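## Task

Put the cartridge marked with a broad purple stripe into the sealant gun so it sits all the way forward in the cup of the front ring, with its nozzle sticking out through that ring. The plunger rod can only be drawn backward while the little thumb plate on it, located just behind the handle, is held pushed toward the front of the gun. The loaded gun must end up resting on the table itself, not leaning on any other object. Then declare that you have finished.

## Robot and tools

Robot: two arms, left_arm and right_arm (yam_ultra type), each with a two-finger parallel gripper and a wrist camera. Each base sits on a tilted plate; both plates hang from one metal frame behind the arms, and a plate plus its half of the frame counts as part of that arm for clearance checks. Calibrated root poses in the scene frame: left_arm (-0.038, +0.263, +0.105) m, quat_wxyz (+0.980, -0.154, +0.127, +0.019); right_arm (-0.001, -0.257, +0.105) m, quat_wxyz (+0.980, +0.152, +0.130, -0.005).

Frame: everything (hand poses, targets, velocities) is in the scene frame. Origin is at table-top height, halfway between the two nominal bases; +x points out over the table, +z up, and left_arm is on the +y side (arm names do not match image sides). Reported hand pose can be off by a few centimetres, more when reaching far. The gripper's fingers point along its own +z and open along its y. end_effector_position is the point between the pads, roughly 1 cm behind the fingertips.

Row format (shared by execute_actions and move): 16 numbers, first the left arm then the right arm, each as x, y, z (metres, absolute position of that gripper in the scene frame), qw, qx, qy, qz (absolute orientation, w first), then opening. All 16 must be given even if only one arm moves. Opening runs from -1 (closed) to +1 (fully open, 0.094 m) and is a commanded finger width, not an offset.

execute_actions(actions, cameras): actions is a list of actions; each action is a list of up to 15 rows, one row per 1/30 s step, the last row held if fewer than 15. A target lying over 0.6 m from the gripper's current position along any of its own axes makes that action rejected for both arms; if the first action fails this against the latest state, or any action is malformed, the whole call is rejected. An empty list just reports state and images. To hold an arm still while it touches nothing, resend the exact pose from the last result before it stopped, plus its wanted opening. Keep the quaternion you intend rather than copying a drifted reported one.

move(target, speed, blend, opening_speed, blocking, cameras): drives each gripper in a straight line from its Hand target to the absolute pose in target (one row, or a list of up to 15 rows visited in turn). speed is metres per second, 0.002 to 0.5 (default 0.25), rotation capped at twice that in rad/s; one value or one per target. blend (m) rounds corners at intermediate targets. opening_speed is the rate of opening change per second on the -1..1 scale, at least 0.2; use a low value when closing on anything fragile. blocking=false returns after about 0.5 s while motion continues; a new move replaces the running one. Paths don't avoid obstacles or the other arm, and a move is cut off after 10 s. Avoid paths passing near an arm's own base, which can flip its shoulder posture. The result adds a move: line (done, off_target, moving, held, fault, plus which limits acted, e.g. limits=paced for clipping, limits=held for withheld steps). done means at rest within 10 mm and 2 degrees; it says nothing about contact.

wait(seconds 0 to 10, cameras): lets time pass with commands held. stop(cameras): brakes a running move. zoom_image(camera, region [x0,y0,x1,y1] pixels, max 504x504) magnifies the latest image of one camera: cam_head_left, cam_head_right, cam_high, cam_low, cam_left_wrist, cam_right_wrist (each 896x504). read_manual(section="licences") only returns licence text. finished_scene(scene) ends the current scene, given its number; it is irreversible.

Controller: each step the command is clipped to within 100 mm and 20 degrees of the measured pose, so one action may fall short; the Hand target line shows where the arm is actually headed, and the rest must be commanded next. Friction and weight can leave a gripper a centimetre or more off target in free air. Tool commands shows current gripper commands; writing 0 is a real command, so resend the current value to leave a gripper alone.

Gripping: grip_measured reads on the opening scale; empty it reads slightly wide, and on a firm part up to about 0.064 narrower than the part. Commanding about 0.05 (0.11 for small or round items) under first-touch reading reaches full force, roughly 50 to 64 N per pad. To release, command well above grip_measured.

Result lines also give joint positions (last value is finger opening in metres), joint velocities ("within noise" when still), and joint torques (include gravity; joints 1 to 3 wrap at ±28 N m). MOTOR HOT appears at 75 °C; at 90 °C an OVER-TEMPERATURE FAULT folds that arm away for the rest of the scene; at 100 °C it goes limp. Avoid long loaded holds, stretched poses and pushing into unreachable targets.

Cautions: nothing may fall or be left off the table. Avoid drops, releasing moving parts, fast impacts and hard presses; a collision or squeeze between the two arms can fail the scene. The clearance check won't stop grippers or wrist cameras bumping each other. Occasional brief tugs on held parts or pushes on loose objects may occur.

Each tool is called after "Request:" by a JSON object that holds its "api" and its "payload", one argument or row to a line.

## Session

Scene 1 done. Scene 2.

Request:
{"api": "execute_actions", "payload": {
  "actions": []
}}

Request:
{"api": "zoom_image", "payload": {
  "camera": "cam_high",
  "region": [240, 120, 740, 480]
}}

Scene clock: 0.00 s.
left_arm: end_effector_position=(+0.5790, +0.3218, +0.1273) grip_measured=+1.000 end_effector_quat_wxyz=(+0.259, +0.209, +0.943, -0.015) | right_arm: end_effector_position=(+0.2149, +0.0995, +0.1708) grip_measured=+1.000 end_effector_quat_wxyz=(+0.333, +0.032, +0.940, -0.065)
Joint positions: left_arm=[-0.032 2.174 2.063 -0.7 -0.114 0.591 0.094] | right_arm=[1.428 2.523 1.837 -1.293 0.984 1.613 0.094]
Joint velocities: within noise
Joint torques (N m): no reading
Motor temperatures (°C): left_arm=[22 23 22 19 20 20 19] | right_arm=[20 23 24 21 20 22 22]
Heat: left arm: 23 °C; right arm: 24 °C.
Hand target: left_arm +0.5794, +0.3182, +0.1305; +0.262, +0.211, +0.942, -0.018 | right_arm +0.2157, +0.1015, +0.1781; +0.341, +0.033, +0.938, -0.059
Tool commands: left_gripper/opening=+1.0 right_gripper/opening=+1.0

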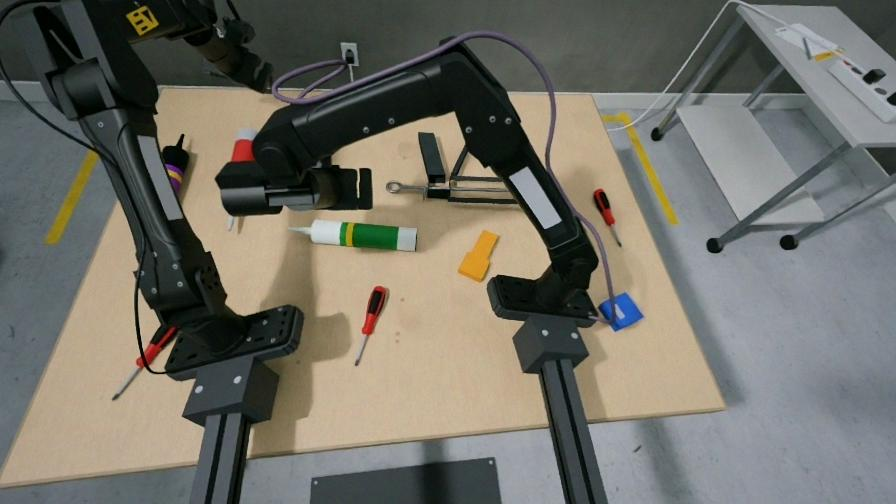

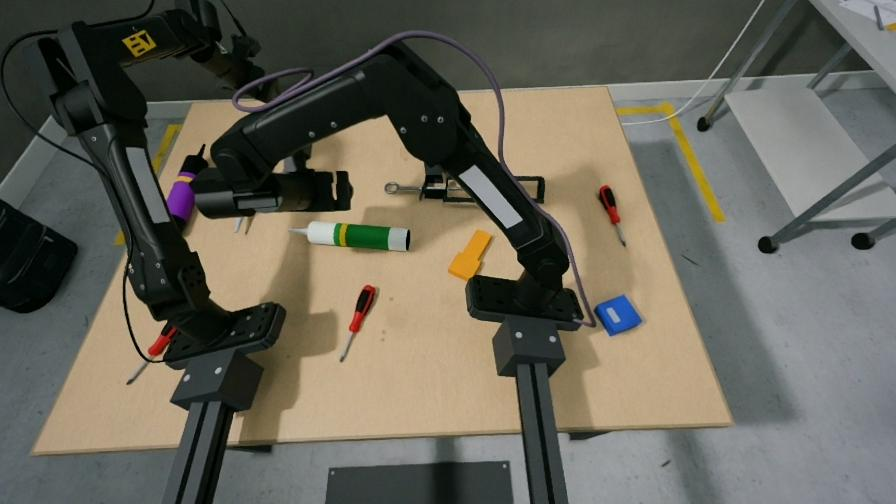

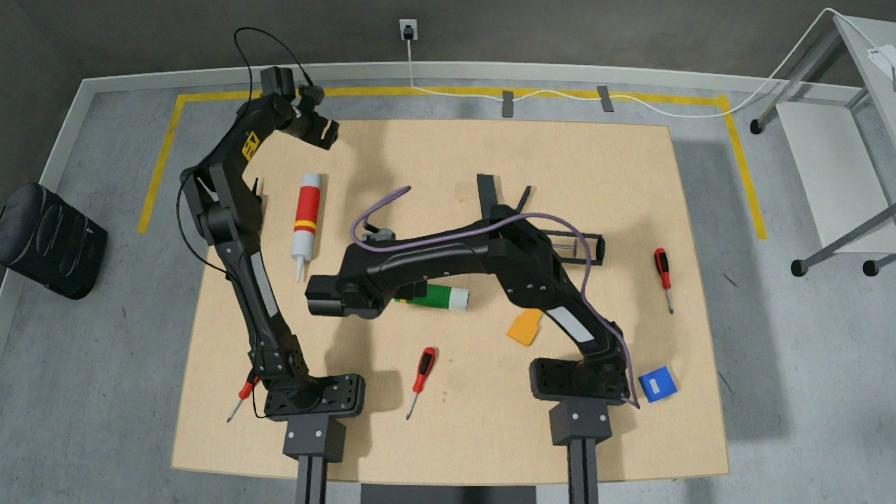

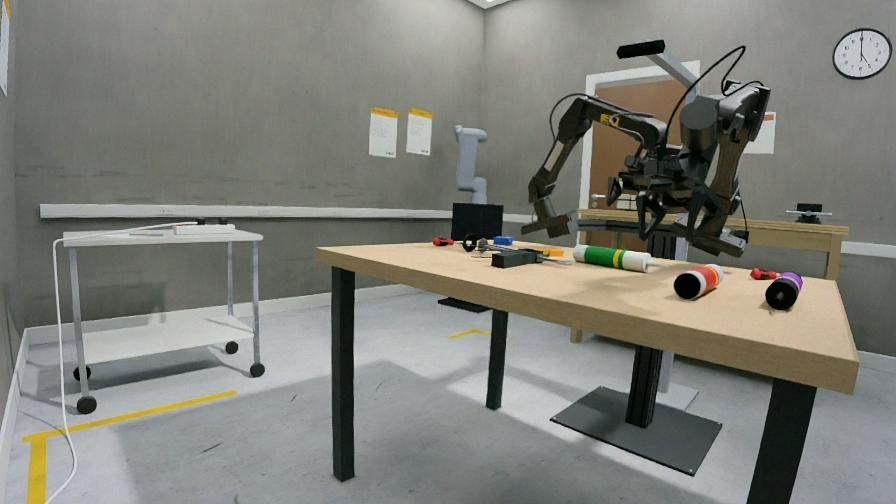

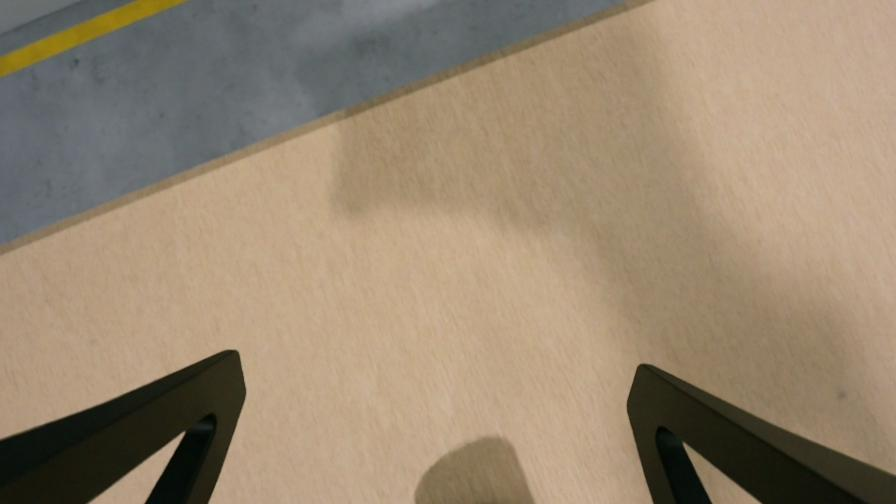

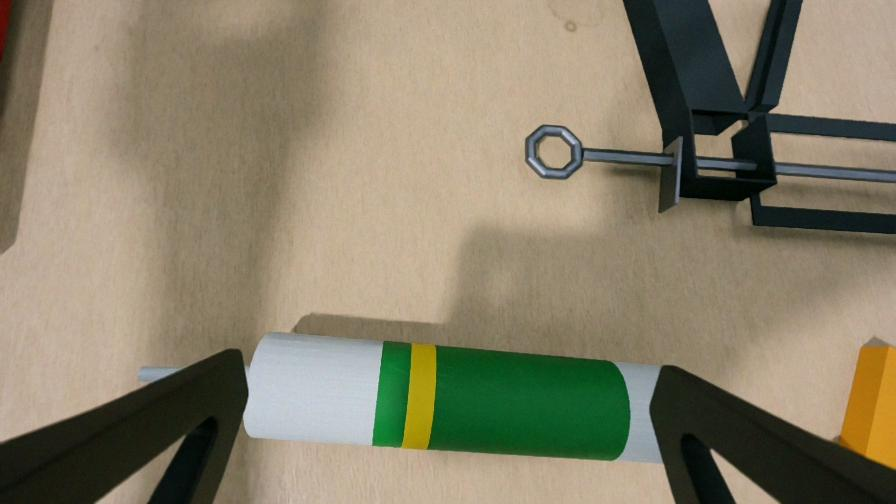

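Scaled by 1.008 from the camera's 896x504 image, which has a finer 1280x720 frame.

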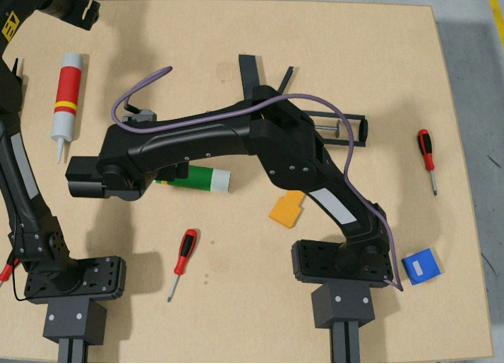

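Request:
{"api": "move", "payload": {
  "target": [
    [0.50,0.30,0.22,0,0.7071,0.7071,0,0.3,0.27,0.03,0.25,0,0.0,1.0,0,0.3],
    [0.25,0.24,0.22,0,0.7071,0.7071,0,0.3,0.27,-0.18,0.25,0,-0.5906,0.8070,0,0.3]
  ],
  "speed": 0.3,
  "blend": 0.04
}}

Scene clock: 12.27 s.
left_arm: end_effector_position=(+0.2529, +0.2412, +0.2187) grip_measured=+0.302 end_effector_quat_wxyz=(-0.006, +0.707, +0.707, -0.005) | right_arm: end_effector_position=(+0.2707, -0.1779, +0.2501) grip_measured=+0.302 end_effector_quat_wxyz=(-0.007, -0.590, +0.807, +0.000)
Joint positions: left_arm=[-0.561 1.465 1.314 -1.372 -0.392 1.056 0.061] | right_arm=[0.789 1.553 1.433 -1.498 0.399 -0.473 0.061]
Joint velocities: within noise
Joint torques (N m): left_arm=[-3.79 -7.42 3.78 0.29 -0.05 -0.13] | right_arm=[1.91 -5.82 4.26 0.37 0.03 -0.07]
Motor temperatures (°C): left_arm=[23 29 23 20 20 20 19] | right_arm=[21 26 25 21 21 22 22]
Heat: left arm: 29 °C; right arm: 26 °C.
Hand target: left_arm +0.2501, +0.2401, +0.2200; +0.000, +0.707, +0.707, +0.000 | right_arm +0.2700, -0.1800, +0.2500; +0.000, -0.590, +0.807, +0.000
Off the commanded pose: left_arm 0.003 m, 1 deg | right_arm 0.002 m, 1 deg.
move: done

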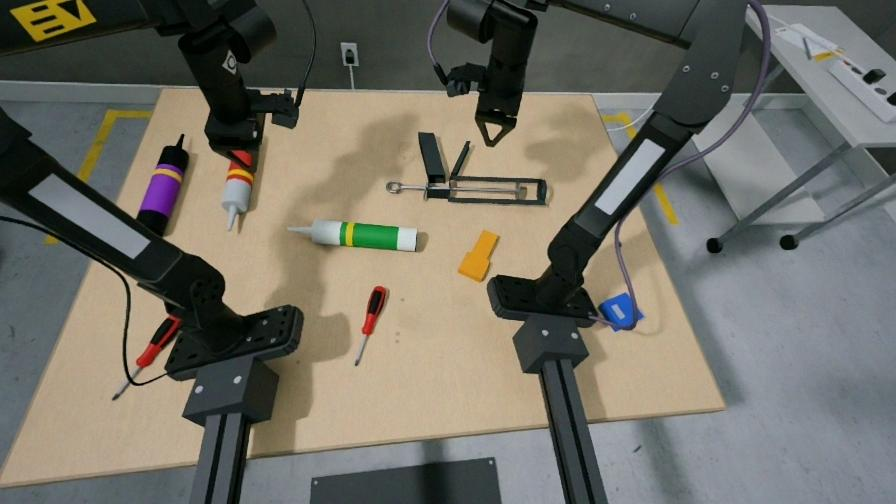

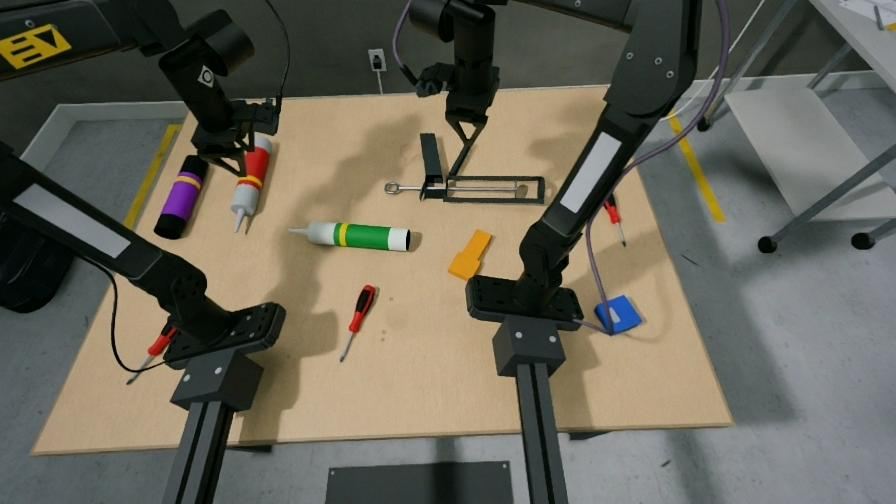

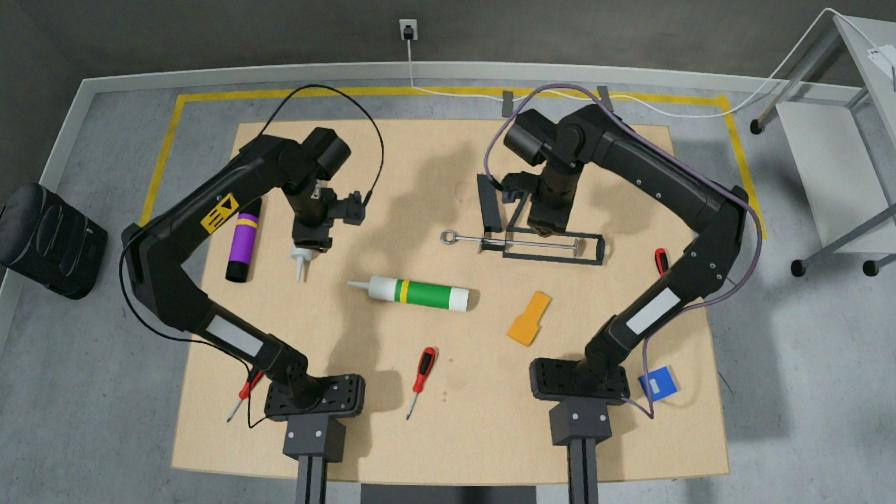

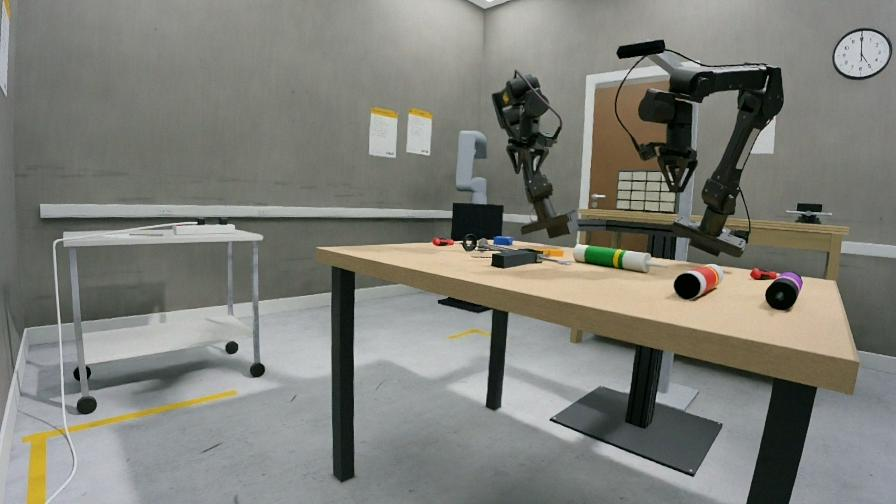

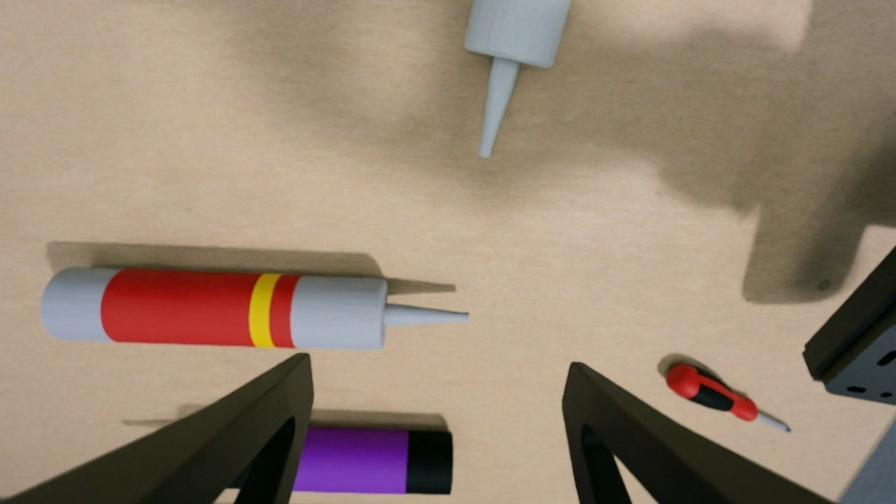

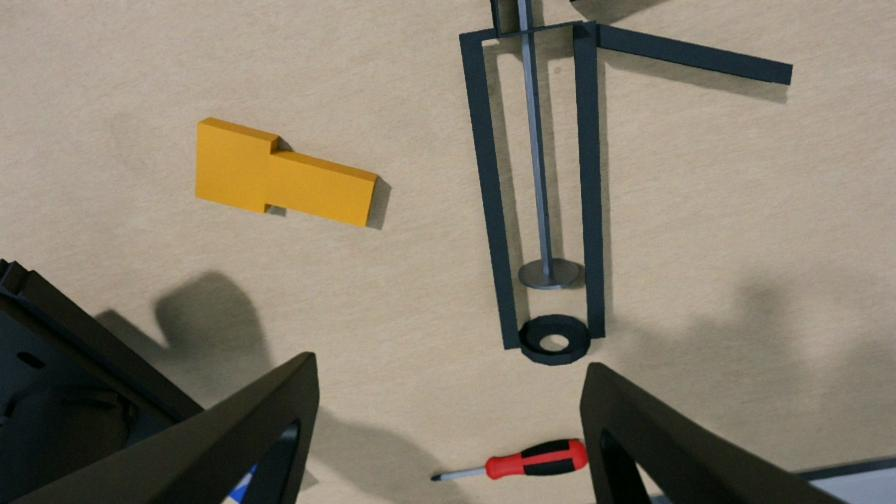

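Request:
{"api": "move", "payload": {
  "target": [
    [0.30,0.12,0.22,0,0.7343,0.6788,0,0.1,0.24,-0.22,0.22,0,0.0393,0.9992,0,0.6],
    [0.352,0.01,0.15,0,0.7343,0.6788,0,0.1,0.26,-0.22,0.20,0,0.0393,0.9992,0,0.6]
  ],
  "speed": 0.3,
  "blend": 0.04,
  "cameras": ["cam_left_wrist","cam_right_wrist","cam_high"]
}}

Scene clock: 51.73 s.
left_arm: end_effector_position=(+0.3566, +0.0187, +0.1490) grip_measured=+0.102 end_effector_quat_wxyz=(+0.001, +0.730, +0.683, -0.002) | right_arm: end_effector_position=(+0.2615, -0.2206, +0.2056) grip_measured=+0.598 end_effector_quat_wxyz=(+0.003, +0.044, +0.999, +0.004)
Joint positions: left_arm=[-0.792 2.386 2.134 -1.35 -0.396 0.878 0.052] | right_arm=[0.614 1.372 1.151 -1.298 0.399 0.679 0.075]
Joint velocities: within noise
Joint torques (N m): left_arm=[-7.41 -11.07 6.8 0.14 -0.03 -0.11] | right_arm=[1.42 -3.03 4.45 0.41 0.01 -0.04]
Motor temperatures (°C): left_arm=[23 25 23 20 20 20 19] | right_arm=[21 25 25 21 20 22 22]
Heat: left arm: 25 °C; right arm: 25 °C.
Hand target: left_arm +0.3519, +0.0102, +0.1499; +0.000, +0.734, +0.679, +0.000 | right_arm +0.2599, -0.2201, +0.2001; +0.000, +0.039, +0.999, +0.000
Off the commanded pose: left_arm 0.010 m, 1 deg | right_arm 0.006 m, 1 deg.
move: done
Images, in order (width x height): cam_high 896x504, cam_left_wrist 896x504, cam_right_wrist 896x504.

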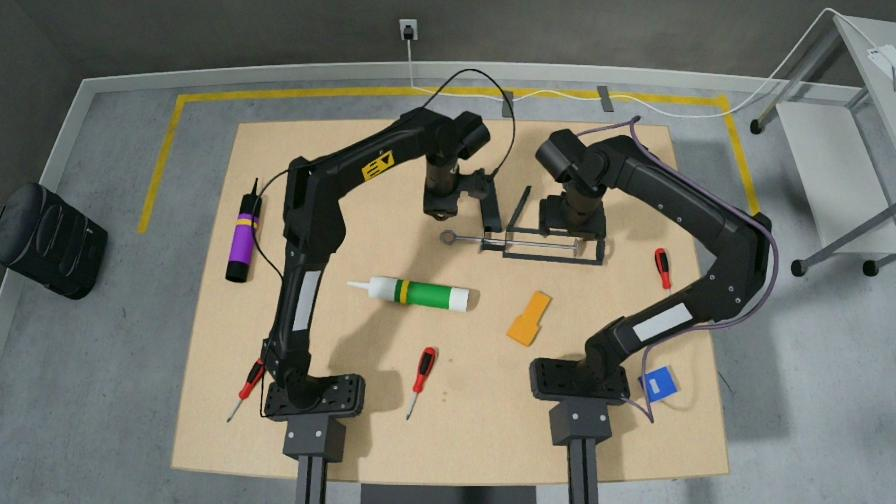

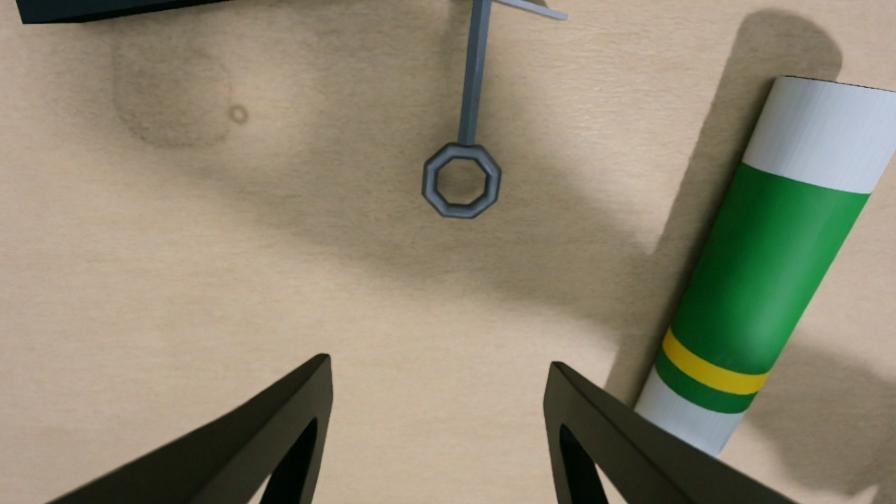

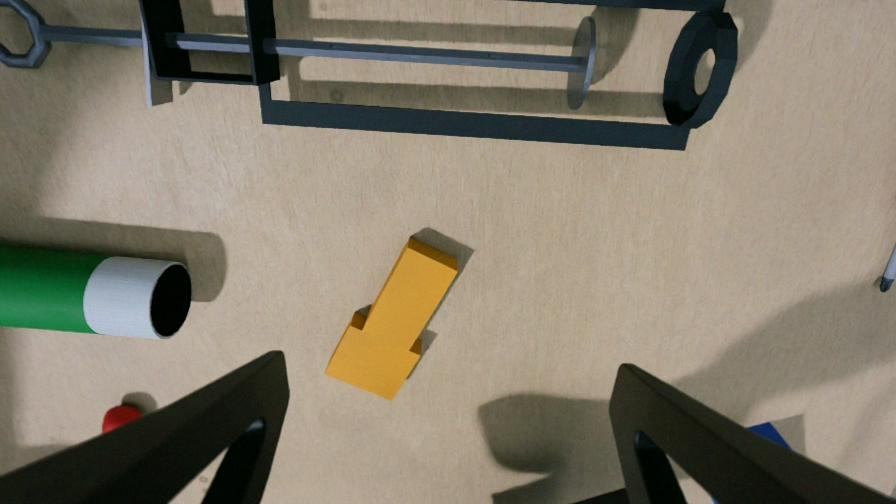

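Request:
{"api": "move", "payload": {
  "target": [
    [0.345,0.03,0.15,0,0.2164,0.9763,0,0.1,0.26,-0.22,0.20,0,0.0393,0.9992,0,0.9],
    [0.343,0.00,0.10,0,-0.3827,0.9239,0,0.1,0.312,-0.10,0.16,0,0.0393,0.9992,0,1.0]
  ],
  "speed": 0.35,
  "cameras": ["cam_left_wrist","cam_right_wrist","cam_high"]
}}

Scene clock: 146.30 s.
left_arm: end_effector_position=(+0.3513, +0.0079, +0.1220) grip_measured=+0.102 end_effector_quat_wxyz=(+0.006, -0.295, +0.955, -0.015) | right_arm: end_effector_position=(+0.2890, -0.1408, +0.1646) grip_measured=+0.898 end_effector_quat_wxyz=(-0.017, +0.032, +0.999, -0.012)
Joint positions: left_arm=[-0.792 2.373 1.994 -1.192 -0.396 -1.345 0.052] | right_arm=[0.716 1.726 1.279 -1.17 0.398 0.786 0.089]
Joint velocities: within noise
Joint torques (N m): left_arm=[-5.89 -10.25 4.22 0.33 -0.03 -0.13] | right_arm=[2.56 -6.16 5.68 0.12 0 0.02]
Motor temperatures (°C): left_arm=[25 32 24 20 20 20 19] | right_arm=[21 25 25 21 20 22 22]
Heat: left arm: 32 °C; right arm: 25 °C.
Hand target: left_arm +0.3431, +0.0052, +0.1082; +0.000, -0.291, +0.957, +0.000 | right_arm +0.2885, -0.1420, +0.1654; -0.016, +0.031, +0.999, -0.012
Tool commands: left_gripper/opening=+0.1 right_gripper/opening=+0.9
Off the commanded pose: left_arm 0.025 m, 11 deg | right_arm 0.047 m, 3 deg.
move: held (right_arm; a check stopped the path), off_target (left_arm; braked when a check withheld steps of right_arm); path passed 1 of 2 targets; target 2's new opening was not sent; limits=held
pose unreachable (right arm): on one or more control steps of this call, first in action 0 (counted from 0), this arm could not follow its commanded pose, so it was not sent that pose on those steps. It may still have moved: this result reports where it is.
cause: moving toward the commanded pose would bring a part of the arm too close to another arm (this arm's wrist camera and the left arm's wrist (the part past joint 4), along the way the arms are being sent, or toward where that arm still pushes).
Images, in order (width x height): cam_high 896x504, cam_left_wrist 896x504, cam_right_wrist 896x504.

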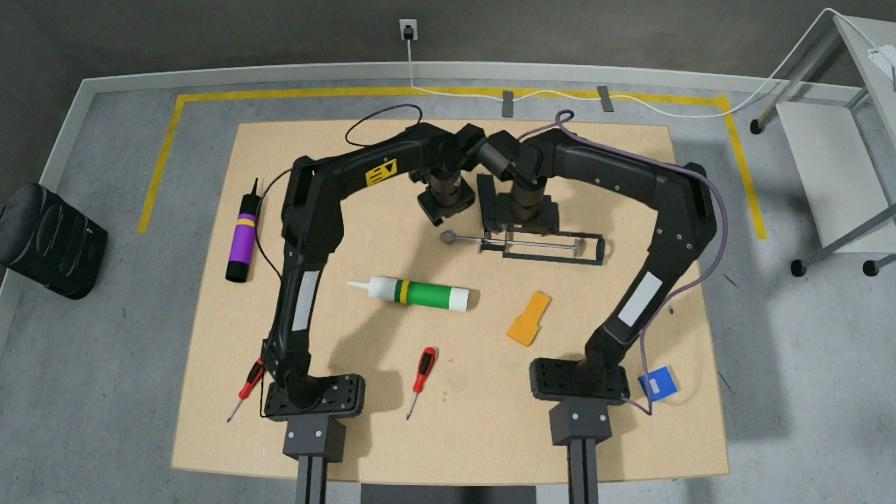

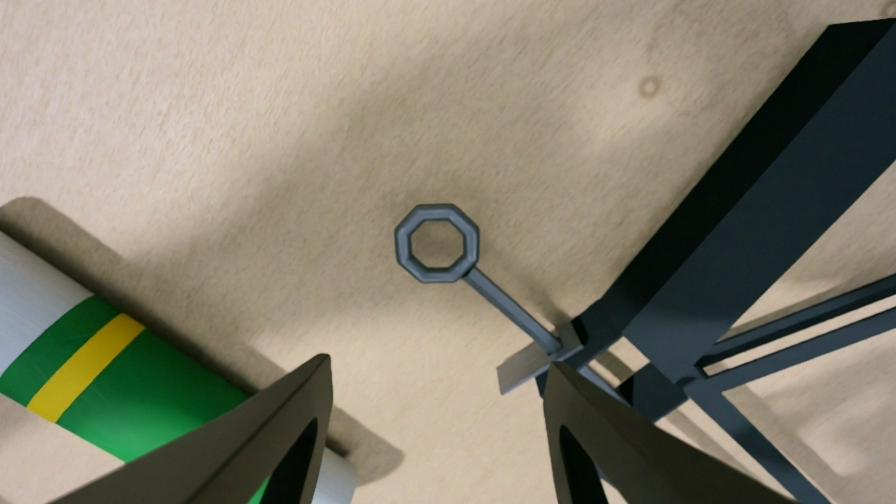

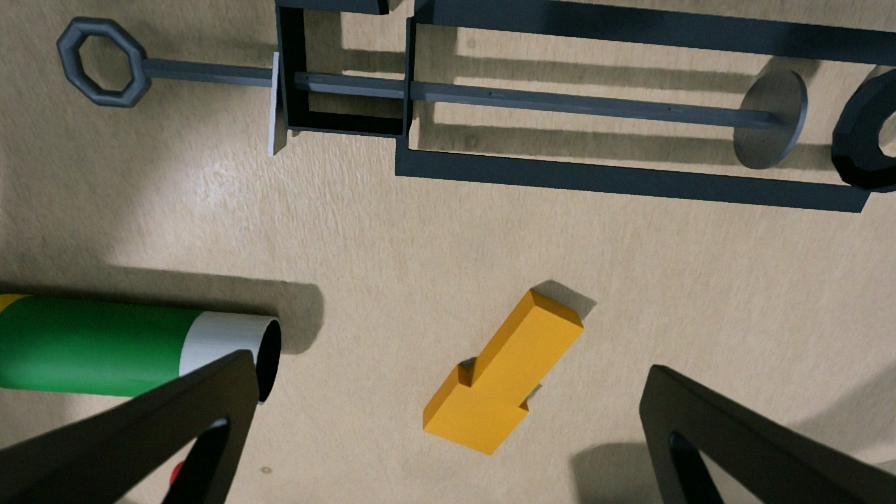

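Request:
{"api": "move", "payload": {
  "target": [
    [0.350,0.09,0.16,0,-0.3827,0.9239,0,0.1,0.288,-0.140,0.16,0,0.0393,0.9992,0,1.0],
    [0.350,0.09,0.16,0,-0.3827,0.9239,0,0.1,0.312,-0.097,0.11,0,0.0393,0.9992,0,1.0]
  ],
  "speed": 0.25,
  "cameras": ["cam_left_wrist","cam_right_wrist","cam_high"]
}}

Scene clock: 168.97 s.
left_arm: end_effector_position=(+0.3564, +0.0858, +0.1639) grip_measured=+0.102 end_effector_quat_wxyz=(+0.005, -0.383, +0.924, -0.014) | right_arm: end_effector_position=(+0.3010, -0.1024, +0.1072) grip_measured=+0.998 end_effector_quat_wxyz=(-0.013, +0.036, +0.999, -0.008)
Joint positions: left_arm=[-0.698 2.128 1.84 -1.246 -0.397 -1.433 0.052] | right_arm=[0.708 1.908 1.255 -0.949 0.398 0.781 0.094]
Joint velocities: within noise
Joint torques (N m): left_arm=[-4.78 -11.11 4 0.13 -0.04 -0.11] | right_arm=[2.82 -6.28 8.27 0.37 0.04 -0.03]
Motor temperatures (°C): left_arm=[25 29 24 20 20 20 19] | right_arm=[21 26 25 21 20 22 22]
Heat: left arm: 29 °C; right arm: 26 °C.
Hand target: left_arm +0.3500, +0.0899, +0.1600; +0.000, -0.382, +0.924, +0.000 | right_arm +0.3118, -0.0972, +0.1103; +0.000, +0.039, +0.999, +0.000
Off the commanded pose: left_arm 0.009 m, 2 deg | right_arm 0.013 m, 2 deg.
move: off_target (right_arm)
Images, in order (width x height): cam_high 896x504, cam_left_wrist 896x504, cam_right_wrist 896x504.

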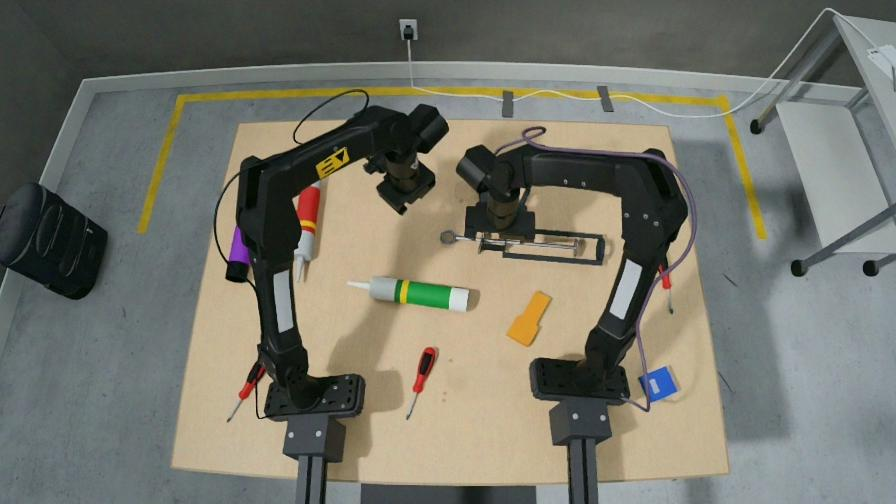

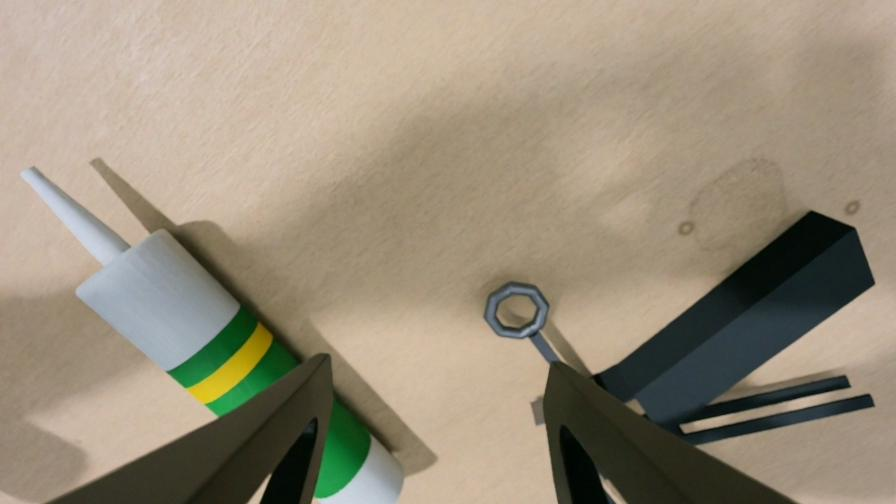

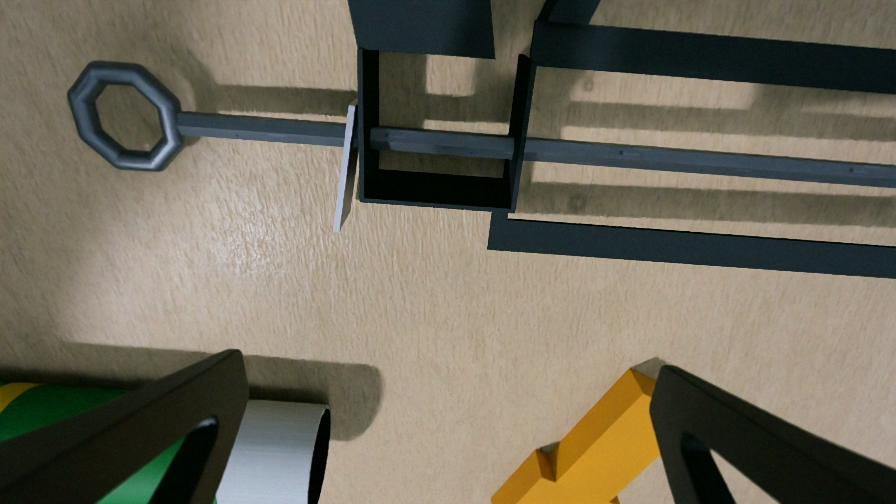

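Request:
{"api": "move", "payload": {
  "target": [
    [0.350,0.09,0.16,0,-0.3827,0.9239,0,0.1,0.326,-0.098,0.065,0,0.0393,0.9992,0,1.0]
  ],
  "speed": 0.15,
  "cameras": ["cam_right_wrist"]
}}

Scene clock: 205.20 s.
left_arm: end_effector_position=(+0.3564, +0.0858, +0.1639) grip_measured=+0.102 end_effector_quat_wxyz=(+0.005, -0.383, +0.924, -0.014) | right_arm: end_effector_position=(+0.3263, -0.0997, +0.0694) grip_measured=+0.998 end_effector_quat_wxyz=(-0.001, +0.044, +0.999, +0.002)
Joint positions: left_arm=[-0.698 2.128 1.84 -1.246 -0.397 -1.433 0.052] | right_arm=[0.629 1.998 1.255 -0.792 0.398 0.699 0.094]
Joint velocities: within noise
Joint torques (N m): left_arm=[-4.77 -11.08 4.03 0.13 -0.02 -0.11] | right_arm=[3.25 -6.63 4.98 0.39 0.03 -0.07]
Motor temperatures (°C): left_arm=[24 31 24 20 20 20 19] | right_arm=[21 27 26 21 20 22 22]
Heat: left arm: 31 °C; right arm: 27 °C.
Hand target: left_arm +0.3501, +0.0899, +0.1600; +0.000, -0.383, +0.924, +0.000 | right_arm +0.3259, -0.0980, +0.0651; +0.000, +0.039, +0.999, +0.000
Off the commanded pose: left_arm 0.009 m, 2 deg | right_arm 0.005 m, 1 deg.
move: done
Images, in order (width x height): cam_right_wrist 896x504.

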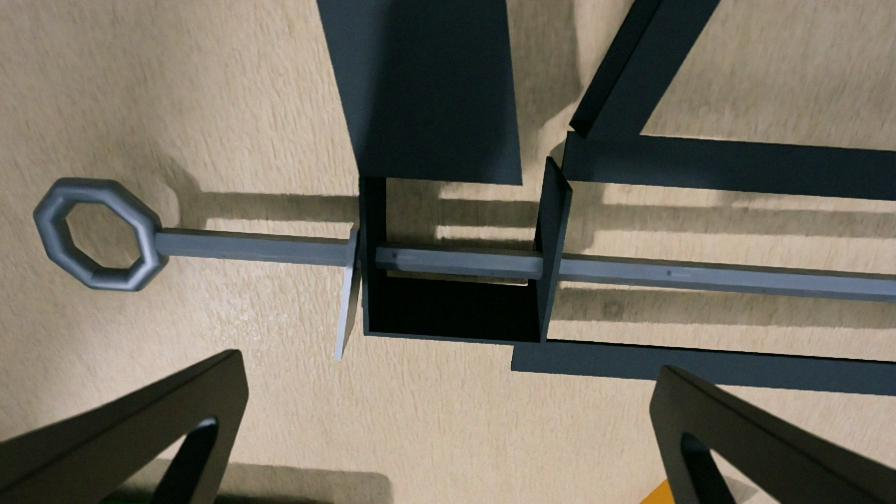

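Request:
{"api": "move", "payload": {
  "target": [
    [0.350,0.09,0.16,0,-0.3827,0.9239,0,0.1,0.321,-0.098,0.021,0,0.0393,0.9992,0,1.0]
  ],
  "speed": 0.1,
  "cameras": ["cam_right_wrist"]
}}

Scene clock: 217.90 s.
left_arm: end_effector_position=(+0.3564, +0.0858, +0.1639) grip_measured=+0.102 end_effector_quat_wxyz=(+0.005, -0.383, +0.924, -0.014) | right_arm: end_effector_position=(+0.3233, -0.0992, +0.0273) grip_measured=+0.998 end_effector_quat_wxyz=(-0.001, +0.044, +0.999, +0.001)
Joint positions: left_arm=[-0.698 2.128 1.84 -1.246 -0.397 -1.433 0.052] | right_arm=[0.589 2.076 1.188 -0.632 0.398 0.657 0.094]
Joint velocities: within noise
Joint torques (N m): left_arm=[-4.75 -11.11 4.01 0.13 -0.03 -0.12] | right_arm=[3.19 -6.84 3.55 0.55 0.01 -0.08]
Motor temperatures (°C): left_arm=[24 31 24 20 20 20 19] | right_arm=[21 28 25 21 20 22 22]
Heat: left arm: 31 °C; right arm: 28 °C.
Hand target: left_arm +0.3501, +0.0899, +0.1600; +0.000, -0.383, +0.924, +0.000 | right_arm +0.3210, -0.0981, +0.0212; +0.000, +0.039, +0.999, +0.000
Off the commanded pose: left_arm 0.009 m, 2 deg | right_arm 0.007 m, 1 deg.
move: done
Images, in order (width x height): cam_right_wrist 896x504.

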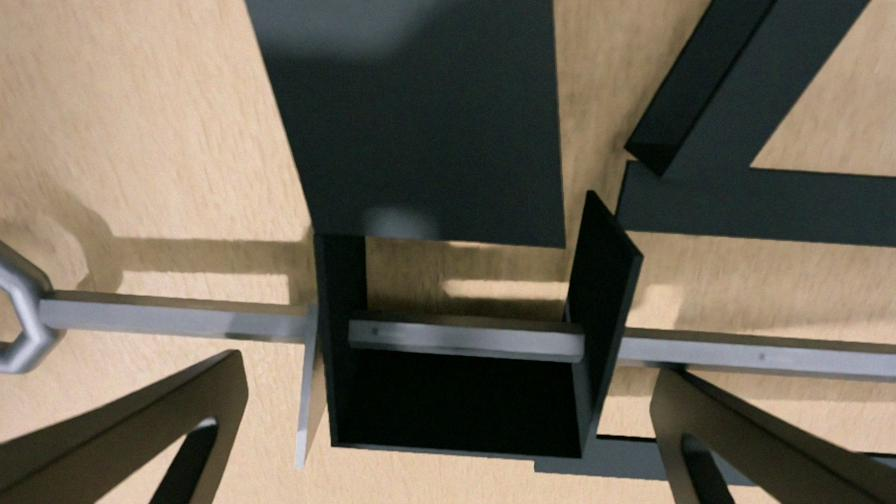

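Request:
{"api": "move", "payload": {
  "target": [
    [0.350,0.09,0.16,0,-0.3827,0.9239,0,0.1,0.321,-0.098,0.021,0,0.0393,0.9992,0,0.3],
    [0.350,0.09,0.16,0,-0.3827,0.9239,0,0.1,0.321,-0.098,0.021,0,0.0393,0.9992,0,0.0]
  ],
  "speed": 0.1,
  "opening_speed": 0.5,
  "cameras": ["cam_right_wrist"]
}}

Scene clock: 225.20 s.
left_arm: end_effector_position=(+0.3563, +0.0858, +0.1639) grip_measured=+0.102 end_effector_quat_wxyz=(+0.005, -0.383, +0.924, -0.014) | right_arm: end_effector_position=(+0.3237, -0.0976, +0.0272) grip_measured=+0.164 end_effector_quat_wxyz=(-0.001, +0.044, +0.999, +0.005)
Joint positions: left_arm=[-0.698 2.128 1.84 -1.247 -0.397 -1.433 0.052] | right_arm=[0.588 2.076 1.188 -0.627 0.39 0.654 0.055]
Joint velocities: within noise
Joint torques (N m): left_arm=[-4.82 -11.11 4.01 0.14 -0.02 -0.12] | right_arm=[3.25 -6.86 3.56 0.5 0.08 -0.05]
Motor temperatures (°C): left_arm=[24 31 24 20 20 20 19] | right_arm=[21 28 25 21 20 22 22]
Heat: left arm: 31 °C; right arm: 28 °C.
Hand target: left_arm +0.3500, +0.0899, +0.1600; +0.000, -0.382, +0.924, +0.000 | right_arm +0.3210, -0.0981, +0.0212; +0.000, +0.039, +0.999, +0.000
Off the commanded pose: left_arm 0.009 m, 2 deg | right_arm 0.007 m, 1 deg.
move: done
Images, in order (width x height): cam_right_wrist 896x504.

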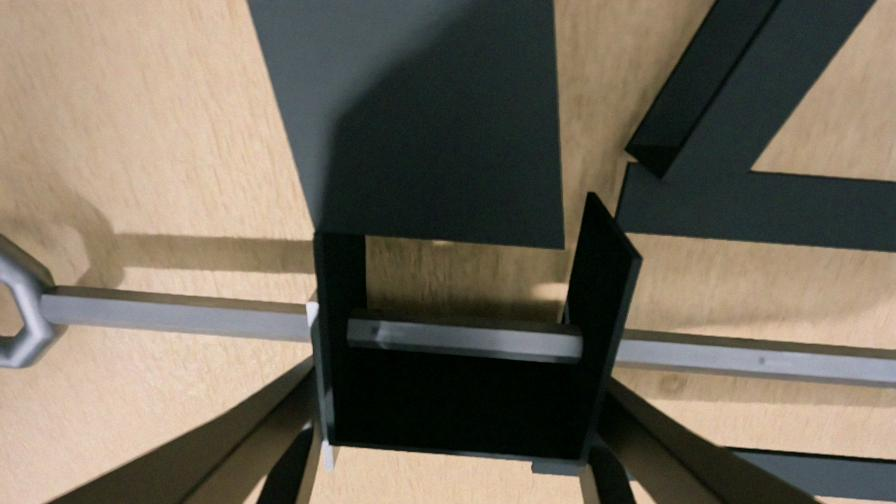

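Request:
{"api": "move", "payload": {
  "target": [
    [0.350,0.07,0.13,-0.0828,-0.3736,0.9020,-0.1999,0.1,0.321,-0.098,0.021,0,0.0393,0.9992,0,0.0],
    [0.347,0.022,0.07,-0.0828,-0.3736,0.9020,-0.1999,0.1,0.321,-0.098,0.021,0,0.0393,0.9992,0,0.0]
  ],
  "speed": 0.2,
  "cameras": ["cam_left_wrist","cam_high","cam_low"]
}}

Scene clock: 266.50 s.
left_arm: end_effector_position=(+0.3562, +0.0319, +0.0734) grip_measured=+0.102 end_effector_quat_wxyz=(-0.073, -0.380, +0.900, -0.201) | right_arm: end_effector_position=(+0.3237, -0.0976, +0.0272) grip_measured=+0.164 end_effector_quat_wxyz=(-0.001, +0.044, +0.999, +0.005)
Joint positions: left_arm=[-0.566 2.129 1.446 -0.601 -0.028 -1.267 0.052] | right_arm=[0.588 2.076 1.188 -0.627 0.39 0.654 0.055]
Joint velocities: within noise
Joint torques (N m): left_arm=[-6.5 -9.99 4.45 0.63 0.34 -0.11] | right_arm=[3.28 -6.86 3.54 0.5 0.09 -0.05]
Motor temperatures (°C): left_arm=[24 32 24 20 20 20 19] | right_arm=[21 28 25 21 20 22 24]
Heat: left arm: 32 °C; right arm: 28 °C.
Hand target: left_arm +0.3470, +0.0224, +0.0701; -0.083, -0.374, +0.902, -0.200 | right_arm +0.3210, -0.0981, +0.0212; +0.000, +0.039, +0.999, +0.000
Off the commanded pose: left_arm 0.014 m, 1 deg | right_arm 0.007 m, 1 deg.
move: off_target (left_arm)
Images, in order (width x height): cam_high 896x504, cam_low 896x504, cam_left_wrist 896x504.

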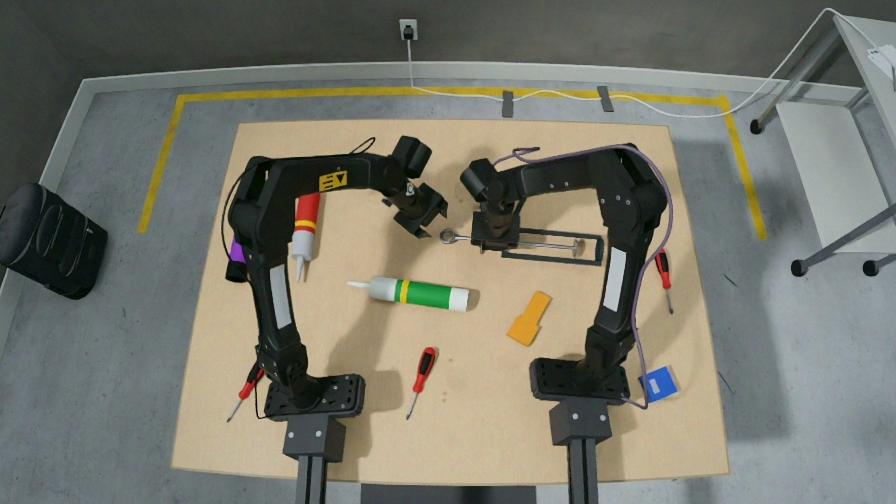

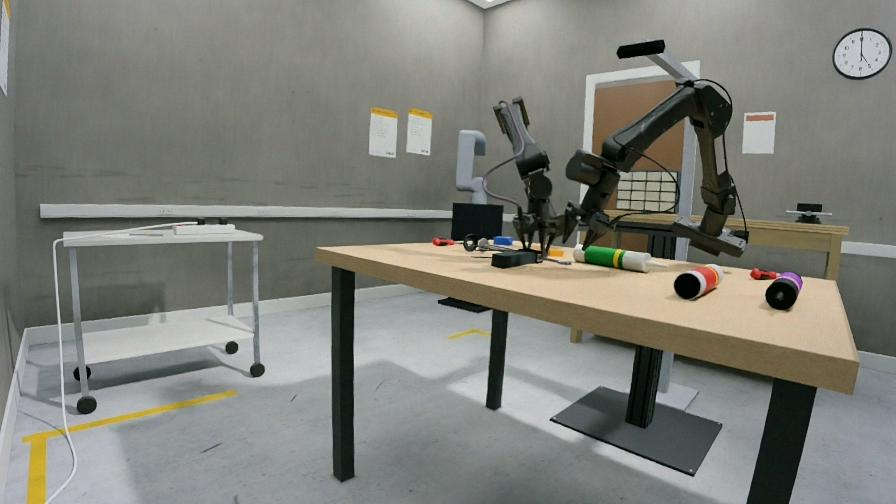

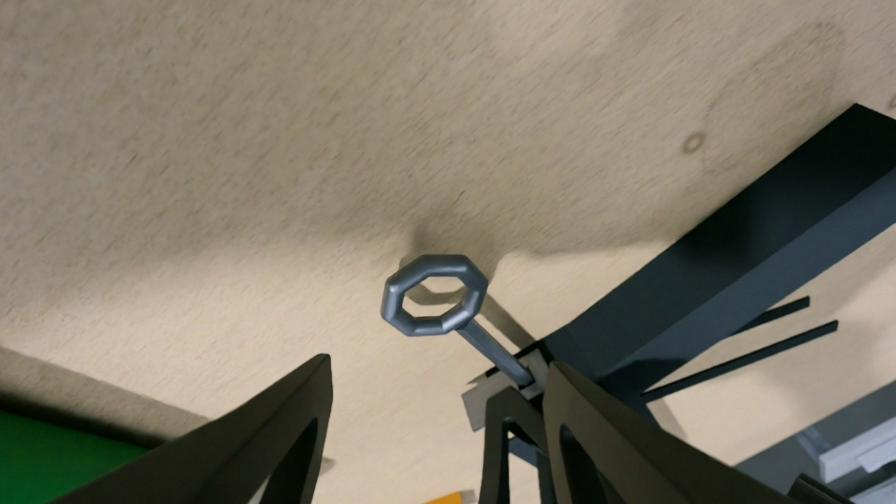

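Request:
{"api": "move", "payload": {
  "target": [
    [0.344,0.005,0.045,-0.0828,-0.3736,0.9020,-0.1999,0.1,0.321,-0.098,0.021,0,0.0393,0.9992,0,0.0],
    [0.344,0.000,0.022,-0.0828,-0.3736,0.9020,-0.1999,0.1,0.321,-0.098,0.021,0,0.0393,0.9992,0,0.0]
  ],
  "speed": 0.12,
  "cameras": ["cam_left_wrist","cam_low"]
}}

Scene clock: 279.40 s.
left_arm: end_effector_position=(+0.3545, +0.0065, +0.0305) grip_measured=+0.102 end_effector_quat_wxyz=(-0.071, -0.380, +0.899, -0.205) | right_arm: end_effector_position=(+0.3237, -0.0976, +0.0272) grip_measured=+0.164 end_effector_quat_wxyz=(-0.001, +0.044, +0.999, +0.005)
Joint positions: left_arm=[-0.576 2.258 1.446 -0.464 -0.028 -1.275 0.052] | right_arm=[0.588 2.076 1.188 -0.627 0.39 0.654 0.055]
Joint velocities: within noise
Joint torques (N m): left_arm=[-5.9 -9.87 4.07 0.64 0.33 -0.02] | right_arm=[3.26 -6.84 3.55 0.5 0.09 -0.05]
Motor temperatures (°C): left_arm=[25 33 24 20 21 20 19] | right_arm=[21 28 25 21 20 22 24]
Heat: left arm: 33 °C; right arm: 28 °C.
Hand target: left_arm +0.3439, +0.0004, +0.0222; -0.083, -0.374, +0.902, -0.200 | right_arm +0.3210, -0.0981, +0.0212; +0.000, +0.039, +0.999, +0.000
Off the commanded pose: left_arm 0.015 m, 2 deg | right_arm 0.007 m, 1 deg.
move: off_target (left_arm)
Images, in order (width x height): cam_low 896x504, cam_left_wrist 896x504.

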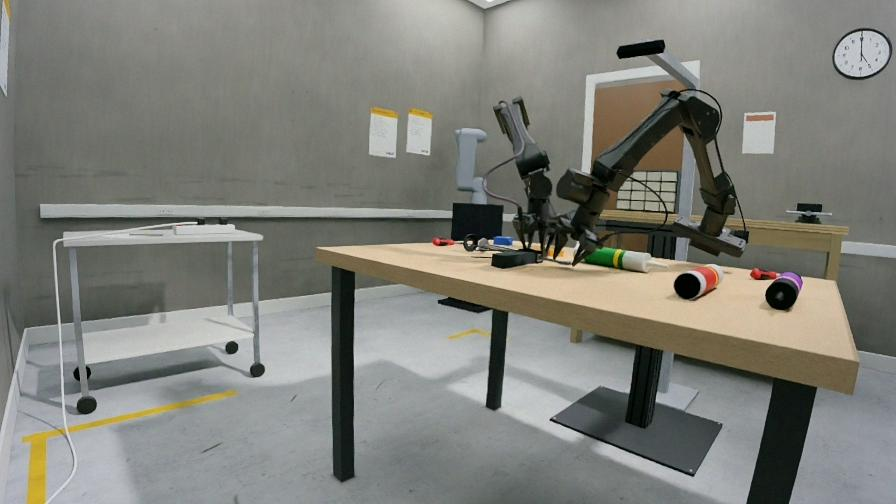

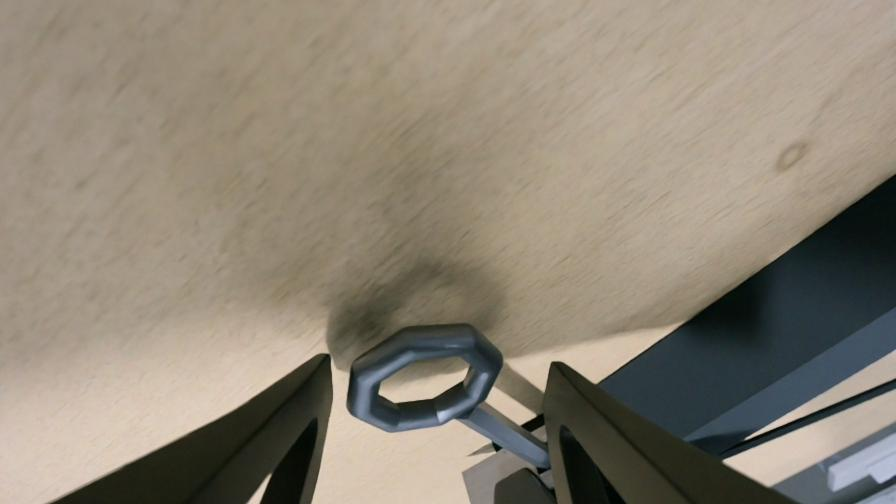

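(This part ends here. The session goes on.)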